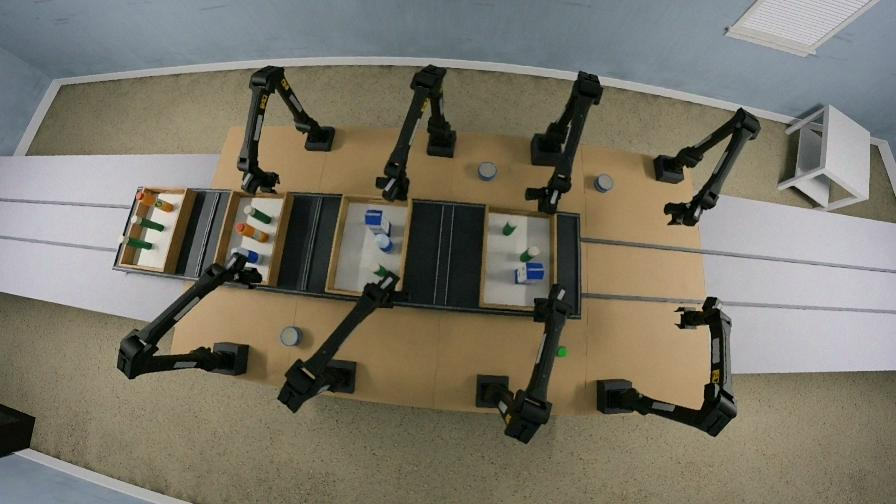

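Request:
{"op": "move", "data": {"arm1": {"target": [1.147, 0.238, 0.903, 0.029, 1, -0.001, -0.011], "speed": 0.15}, "arm2": {"target": [0.430, 0.228, 0.922, 0.028, 1, -0.002, -0.006], "speed": 0.15}, "arm3": {"target": [-0.244, 0.234, 0.896, 0.016, 1, -0.006, -0.012], "speed": 0.15}, "arm4": {"target": [-0.913, 0.233, 0.895, 0.013, 1, -0.003, -0.006], "speed": 0.15}, "arm5": {"target": [-0.902, -0.232, 0.896, 0.006, 0.007, 1, 0.016], "speed": 0.15}, "arm6": {"target": [-0.231, -0.238, 0.906, 0.016, -0.002, 1, 0.025], "speed": 0.15}, "arm7": {"target": [0.438, -0.227, 0.907, 0.012, 0, 1, 0.021], "speed": 0.15}, "arm8": {"target": [1.153, -0.231, 0.902, 0.010, 0, 1, 0.020], "speed": 0.15}, "cameras": []}}

Request:
{"op": "move", "data": {"arm1": {"target": [1.147, 0.238, 0.903, 0.029, 1, -0.001, -0.011], "joints": {"gripper_m": 0.057}, "speed": 0.105}, "arm2": {"target": [0.430, 0.228, 0.922, 0.028, 1, -0.002, -0.006], "joints": {"gripper_m": 0.057}, "speed": 0.105}, "arm3": {"target": [-0.244, 0.234, 0.896, 0.016, 1, -0.006, -0.012], "joints": {"gripper_m": 0.057}, "speed": 0.105}, "arm4": {"target": [-0.913, 0.233, 0.895, 0.013, 1, -0.003, -0.006], "joints": {"gripper_m": 0.057}, "speed": 0.105}, "arm5": {"target": [-0.902, -0.232, 0.896, 0.006, 0.007, 1, 0.016], "joints": {"gripper_m": 0.057}, "speed": 0.105}, "arm6": {"target": [-0.231, -0.238, 0.906, 0.016, -0.002, 1, 0.025], "joints": {"gripper_m": 0.057}, "speed": 0.105}, "arm7": {"target": [0.438, -0.227, 0.907, 0.012, 0, 1, 0.021], "joints": {"gripper_m": 0.057}, "speed": 0.105}, "arm8": {"target": [1.153, -0.231, 0.902, 0.010, 0, 1, 0.020], "joints": {"gripper_m": 0.057}, "speed": 0.105}, "cameras": []}}

Scene clock: 634.63 s.
Joint torques (N m): arm1=[-0.67 -11.75 10.96 -0.16 0.01 -0.02] | arm2=[-0.21 -10.23 13.14 -0.28 0.07 -0.06] | arm3=[-0.5 -10.58 14.34 -0.09 -0.01 -0.06] | arm4=[0.44 -8.12 12.37 0.03 0.04 0.04] | arm5=[-0.32 -11.05 7.94 0.31 0.13 0.1] | arm6=[-0.56 -18.37 11.17 0.16 0.13 0.04] | arm7=[0.62 -12.4 10.63 0.76 0.19 0.19] | arm8=[1.03 -15.33 13.44 0.62 0.05 0.02]
Heat: arm1: hottest joint3_rad 52 °C; arm2: hottest joint3_rad 51 °C; arm3: hottest joint3_rad 47 °C; arm4: hottest joint3_rad 41 °C; arm5: hottest joint3_rad 41 °C; arm6: hottest joint3_rad 47 °C; arm7: hottest joint3_rad 46 °C; arm8: hottest joint3_rad 44 °C.
move: arm1 off_target; arm2 off_target; arm3 off_target; arm4 off_target; arm5 done; arm6 off_target; arm7 off_target; arm8 off_target
Joint velocities: arm1=[0.005 -0.005 0.002 -0.002 -0.066 0.007 -0.001] | arm2=[-0.024 -0.005 -0.002 0.017 -0.037 0.007 0] | arm3=[0.005 -0.015 -0.002 -0.022 -0.051 -0.022 0] | arm4=[0.005 -0.015 -0.002 -0.002 -0.095 -0.022 0] | arm5=[0.005 0.005 0.007 0.007 -0.022 -0.007 0.001] | arm6=[-0.005 -0.015 0.002 -0.022 -0.051 -0.007 0] | arm7=[-0.005 -0.015 0.017 -0.012 0.037 0.081 0.001] | arm8=[-0.005 -0.005 -0.007 0.002 -0.022 0.007 -0.002]
arm1.joint_positions: joint1_rad=-0.415 joint2_rad=+1.567 joint3_rad=+1.107 joint4_rad=-1.098 joint5_rad=+0.008 joint6_rad=+1.161 gripper_m=+0.057
arm1.joint_status: not commanded
arm1.hand: x=+1.1506 y=+0.2586 z=+0.8880 quat_wxyz=(-0.012, -1.000, +0.006, +0.005) (m; scene frame)
arm1.hand_target: x=+1.1472 y=+0.2386 z=+0.9028 quat_wxyz=(-0.029, -1.000, +0.001, +0.011) (m; scene frame)
arm1.hand_status: off_target (0.026 m and 2.2 deg from the pose sent, 0.026 m and 2.2 deg at the start)
arm2.joint_positions: joint1_rad=-0.241 joint2_rad=+1.545 joint3_rad=+1.032 joint4_rad=-1.051 joint5_rad=+0.006 joint6_rad=+1.375 gripper_m=+0.057
arm2.joint_status: not commanded
arm2.hand: x=+0.4372 y=+0.2459 z=+0.9002 quat_wxyz=(-0.003, -1.000, +0.001, +0.002) (m; scene frame)
arm2.hand_target: x=+0.4300 y=+0.2292 z=+0.9222 quat_wxyz=(-0.028, -1.000, +0.002, +0.006) (m; scene frame)
arm2.hand_status: off_target (0.029 m and 2.9 deg from the pose sent, 0.029 m and 2.9 deg at the start)
arm3.joint_positions: joint1_rad=-0.306 joint2_rad=+1.529 joint3_rad=+1.126 joint4_rad=-1.136 joint5_rad=+0.032 joint6_rad=+1.225 gripper_m=+0.057
arm3.joint_status: not commanded
arm3.hand: x=-0.2355 y=+0.2474 z=+0.8907 quat_wxyz=(-0.012, -1.000, +0.002, +0.012) (m; scene frame)
arm3.hand_target: x=-0.2440 y=+0.2347 z=+0.8962 quat_wxyz=(-0.016, -1.000, +0.006, +0.012) (m; scene frame)
arm3.hand_status: off_target (0.017 m and 0.7 deg from the pose sent, 0.017 m and 0.8 deg at the start)
arm4.joint_positions: joint1_rad=-0.209 joint2_rad=+1.496 joint3_rad=+1.100 joint4_rad=-1.167 joint5_rad=+0.014 joint6_rad=+1.357 gripper_m=+0.057
arm4.joint_status: not commanded
arm4.hand: x=-0.9129 y=+0.2473 z=+0.8870 quat_wxyz=(-0.005, -1.000, +0.002, +0.006) (m; scene frame)
arm4.hand_target: x=-0.9130 y=+0.2334 z=+0.8951 quat_wxyz=(-0.013, -1.000, +0.003, +0.006) (m; scene frame)
arm4.hand_status: off_target (0.016 m and 1.0 deg from the pose sent, 0.016 m and 1.0 deg at the start)
arm5.joint_positions: joint1_rad=-0.439 joint2_rad=+1.621 joint3_rad=+1.155 joint4_rad=-1.061 joint5_rad=-0.003 joint6_rad=+1.177 gripper_m=+0.057
arm5.joint_status: not commanded
arm5.hand: x=-0.9025 y=-0.2272 z=+0.8968 quat_wxyz=(-0.007, -0.001, -1.000, -0.021) (m; scene frame)
arm5.hand_target: x=-0.9020 y=-0.2320 z=+0.8960 quat_wxyz=(-0.006, -0.007, -1.000, -0.016) (m; scene frame)
arm5.hand_status: done (0.005 m and 0.9 deg from the pose sent, 0.005 m and 0.9 deg at the start)
arm6.joint_positions: joint1_rad=-0.550 joint2_rad=+1.608 joint3_rad=+1.262 joint4_rad=-1.197 joint5_rad=+0.015 joint6_rad=+1.048 gripper_m=+0.057
arm6.joint_status: not commanded
arm6.hand: x=-0.2332 y=-0.2452 z=+0.8888 quat_wxyz=(-0.005, +0.003, -1.000, -0.010) (m; scene frame)
arm6.hand_target: x=-0.2312 y=-0.2384 z=+0.9058 quat_wxyz=(-0.016, +0.002, -1.000, -0.025) (m; scene frame)
arm6.hand_status: off_target (0.019 m and 2.1 deg from the pose sent, 0.019 m and 2.1 deg at the start)
arm7.joint_positions: joint1_rad=-0.377 joint2_rad=+1.529 joint3_rad=+1.175 joint4_rad=-1.230 joint5_rad=+0.003 joint6_rad=+1.208 gripper_m=+0.057
arm7.joint_status: not commanded
arm7.hand: x=+0.4322 y=-0.2510 z=+0.8884 quat_wxyz=(+0.001, +0.001, -1.000, +0.007) (m; scene frame)
arm7.hand_target: x=+0.4371 y=-0.2282 z=+0.9078 quat_wxyz=(-0.011, +0.000, -1.000, -0.021) (m; scene frame)
arm7.hand_status: off_target (0.031 m and 3.6 deg from the pose sent, 0.031 m and 3.6 deg at the start)
arm8.joint_positions: joint1_rad=-0.614 joint2_rad=+1.664 joint3_rad=+1.219 joint4_rad=-1.119 joint5_rad=-0.017 joint6_rad=+1.013 gripper_m=+0.057
arm8.joint_status: not commanded
arm8.hand: x=+1.1484 y=-0.2525 z=+0.8936 quat_wxyz=(-0.002, -0.003, -1.000, -0.005) (m; scene frame)
arm8.hand_target: x=+1.1525 y=-0.2315 z=+0.9018 quat_wxyz=(-0.010, +0.000, -1.000, -0.020) (m; scene frame)
arm8.hand_status: off_target (0.024 m and 2.0 deg from the pose sent, 0.024 m and 2.0 deg at the start)
pictures: none
No camera images: "cameras" was empty.

Scene clock: 635.60 s.
Joint torques (N m): arm1=[0.03 -11.46 10.61 -0.31 -0.07 0] | arm2=[-0.09 -11.16 12.93 -0.32 0.05 -0.05] | arm3=[-0.44 -10.58 14.32 -0.08 0 -0.06] | arm4=[0.38 -7.71 12.46 0.06 0.04 0.04] | arm5=[-0.5 -10.58 7.98 0.35 0.14 0.08] | arm6=[-0.56 -18.37 11.17 0.17 0.13 0.03] | arm7=[0.62 -12.34 10.63 0.75 0.19 0.19] | arm8=[1.03 -15.56 13.46 0.62 0.06 0.03]
Heat: arm1: hottest joint3_rad 52 °C; arm2: hottest joint3_rad 51 °C; arm3: hottest joint3_rad 47 °C; arm4: hottest joint3_rad 41 °C; arm5: hottest joint3_rad 41 °C; arm6: hottest joint3_rad 47 °C; arm7: hottest joint3_rad 46 °C; arm8: hottest joint3_rad 44 °C.
move: arm1 off_target; arm2 off_target; arm3 off_target; arm4 off_target; arm5 done; arm6 off_target; arm7 off_target; arm8 off_target
Joint velocities: arm1=[-0.005 0.005 -0.002 -0.002 -0.051 0.007 0] | arm2=[-0.015 -0.015 0.012 0.002 -0.037 0.037 -0.002] | arm3=[0.005 -0.005 0.002 0.017 -0.007 0.022 -0.001] | arm4=[-0.015 0.015 -0.007 0.007 0.007 0.051 0] | arm5=[-0.024 -0.015 -0.012 0.012 -0.022 -0.037 -0.001] | arm6=[0.005 0.005 -0.007 -0.007 0.037 -0.037 0.001] | arm7=[-0.005 -0.005 -0.012 0.002 0.095 0.007 0] | arm8=[-0.005 0.005 0.002 -0.012 -0.022 0.022 -0.001]
arm1.joint_positions: joint1_rad=-0.415 joint2_rad=+1.567 joint3_rad=+1.107 joint4_rad=-1.098 joint5_rad=+0.008 joint6_rad=+1.161 gripper_m=+0.057
arm1.joint_status: all done
arm1.hand: x=+1.1506 y=+0.2586 z=+0.8880 quat_wxyz=(-0.012, -1.000, +0.006, +0.005) (m; scene frame)
arm1.hand_target: x=+1.1472 y=+0.2386 z=+0.9028 quat_wxyz=(-0.029, -1.000, +0.001, +0.011) (m; scene frame)
arm1.hand_status: off_target (0.026 m and 2.2 deg from the pose sent, 0.026 m and 2.2 deg at the start)
arm2.joint_positions: joint1_rad=-0.241 joint2_rad=+1.545 joint3_rad=+1.032 joint4_rad=-1.051 joint5_rad=+0.006 joint6_rad=+1.375 gripper_m=+0.057
arm2.joint_status: all done
arm2.hand: x=+0.4372 y=+0.2459 z=+0.9002 quat_wxyz=(-0.003, -1.000, +0.001, +0.002) (m; scene frame)
arm2.hand_target: x=+0.4300 y=+0.2292 z=+0.9222 quat_wxyz=(-0.028, -1.000, +0.002, +0.006) (m; scene frame)
arm2.hand_status: off_target (0.029 m and 2.9 deg from the pose sent, 0.029 m and 2.9 deg at the start)
arm3.joint_positions: joint1_rad=-0.306 joint2_rad=+1.529 joint3_rad=+1.126 joint4_rad=-1.136 joint5_rad=+0.032 joint6_rad=+1.225 gripper_m=+0.057
arm3.joint_status: all done
arm3.hand: x=-0.2355 y=+0.2474 z=+0.8907 quat_wxyz=(-0.012, -1.000, +0.002, +0.012) (m; scene frame)
arm3.hand_target: x=-0.2440 y=+0.2346 z=+0.8962 quat_wxyz=(-0.016, -1.000, +0.006, +0.012) (m; scene frame)
arm3.hand_status: off_target (0.017 m and 0.7 deg from the pose sent, 0.017 m and 0.7 deg at the start)
arm4.joint_positions: joint1_rad=-0.209 joint2_rad=+1.496 joint3_rad=+1.100 joint4_rad=-1.167 joint5_rad=+0.014 joint6_rad=+1.357 gripper_m=+0.057
arm4.joint_status: all done
arm4.hand: x=-0.9129 y=+0.2473 z=+0.8870 quat_wxyz=(-0.005, -1.000, +0.002, +0.006) (m; scene frame)
arm4.hand_target: x=-0.9130 y=+0.2334 z=+0.8951 quat_wxyz=(-0.013, -1.000, +0.003, +0.006) (m; scene frame)
arm4.hand_status: off_target (0.016 m and 1.0 deg from the pose sent, 0.016 m and 1.0 deg at the start)
arm5.joint_positions: joint1_rad=-0.439 joint2_rad=+1.621 joint3_rad=+1.155 joint4_rad=-1.061 joint5_rad=-0.003 joint6_rad=+1.177 gripper_m=+0.057
arm5.joint_status: all done
arm5.hand: x=-0.9025 y=-0.2272 z=+0.8968 quat_wxyz=(-0.007, -0.001, -1.000, -0.021) (m; scene frame)
arm5.hand_target: x=-0.9020 y=-0.2320 z=+0.8960 quat_wxyz=(-0.006, -0.007, -1.000, -0.016) (m; scene frame)
arm5.hand_status: done (0.005 m and 0.9 deg from the pose sent, 0.005 m and 0.9 deg at the start)
arm6.joint_positions: joint1_rad=-0.550 joint2_rad=+1.608 joint3_rad=+1.262 joint4_rad=-1.197 joint5_rad=+0.015 joint6_rad=+1.048 gripper_m=+0.057
arm6.joint_status: all done
arm6.hand: x=-0.2332 y=-0.2452 z=+0.8888 quat_wxyz=(-0.006, +0.003, -1.000, -0.010) (m; scene frame)
arm6.hand_target: x=-0.2312 y=-0.2385 z=+0.9058 quat_wxyz=(-0.016, +0.002, -1.000, -0.025) (m; scene frame)
arm6.hand_status: off_target (0.019 m and 2.1 deg from the pose sent, 0.019 m and 2.1 deg at the start)
arm7.joint_positions: joint1_rad=-0.377 joint2_rad=+1.529 joint3_rad=+1.175 joint4_rad=-1.230 joint5_rad=+0.003 joint6_rad=+1.208 gripper_m=+0.057
arm7.joint_status: all done
arm7.hand: x=+0.4322 y=-0.2510 z=+0.8884 quat_wxyz=(+0.001, +0.001, -1.000, +0.007) (m; scene frame)
arm7.hand_target: x=+0.4372 y=-0.2282 z=+0.9078 quat_wxyz=(-0.012, +0.000, -1.000, -0.021) (m; scene frame)
arm7.hand_status: off_target (0.031 m and 3.6 deg from the pose sent, 0.031 m and 3.6 deg at the start)
arm8.joint_positions: joint1_rad=-0.614 joint2_rad=+1.664 joint3_rad=+1.219 joint4_rad=-1.119 joint5_rad=-0.017 joint6_rad=+1.013 gripper_m=+0.057
arm8.joint_status: all done
arm8.hand: x=+1.1484 y=-0.2524 z=+0.8936 quat_wxyz=(-0.002, -0.003, -1.000, -0.005) (m; scene frame)
arm8.hand_target: x=+1.1525 y=-0.2315 z=+0.9018 quat_wxyz=(-0.010, +0.000, -1.000, -0.020) (m; scene frame)
arm8.hand_status: off_target (0.023 m and 2.0 deg from the pose sent, 0.024 m and 2.0 deg at the start)
pictures: none
No camera images: "cameras" was empty.


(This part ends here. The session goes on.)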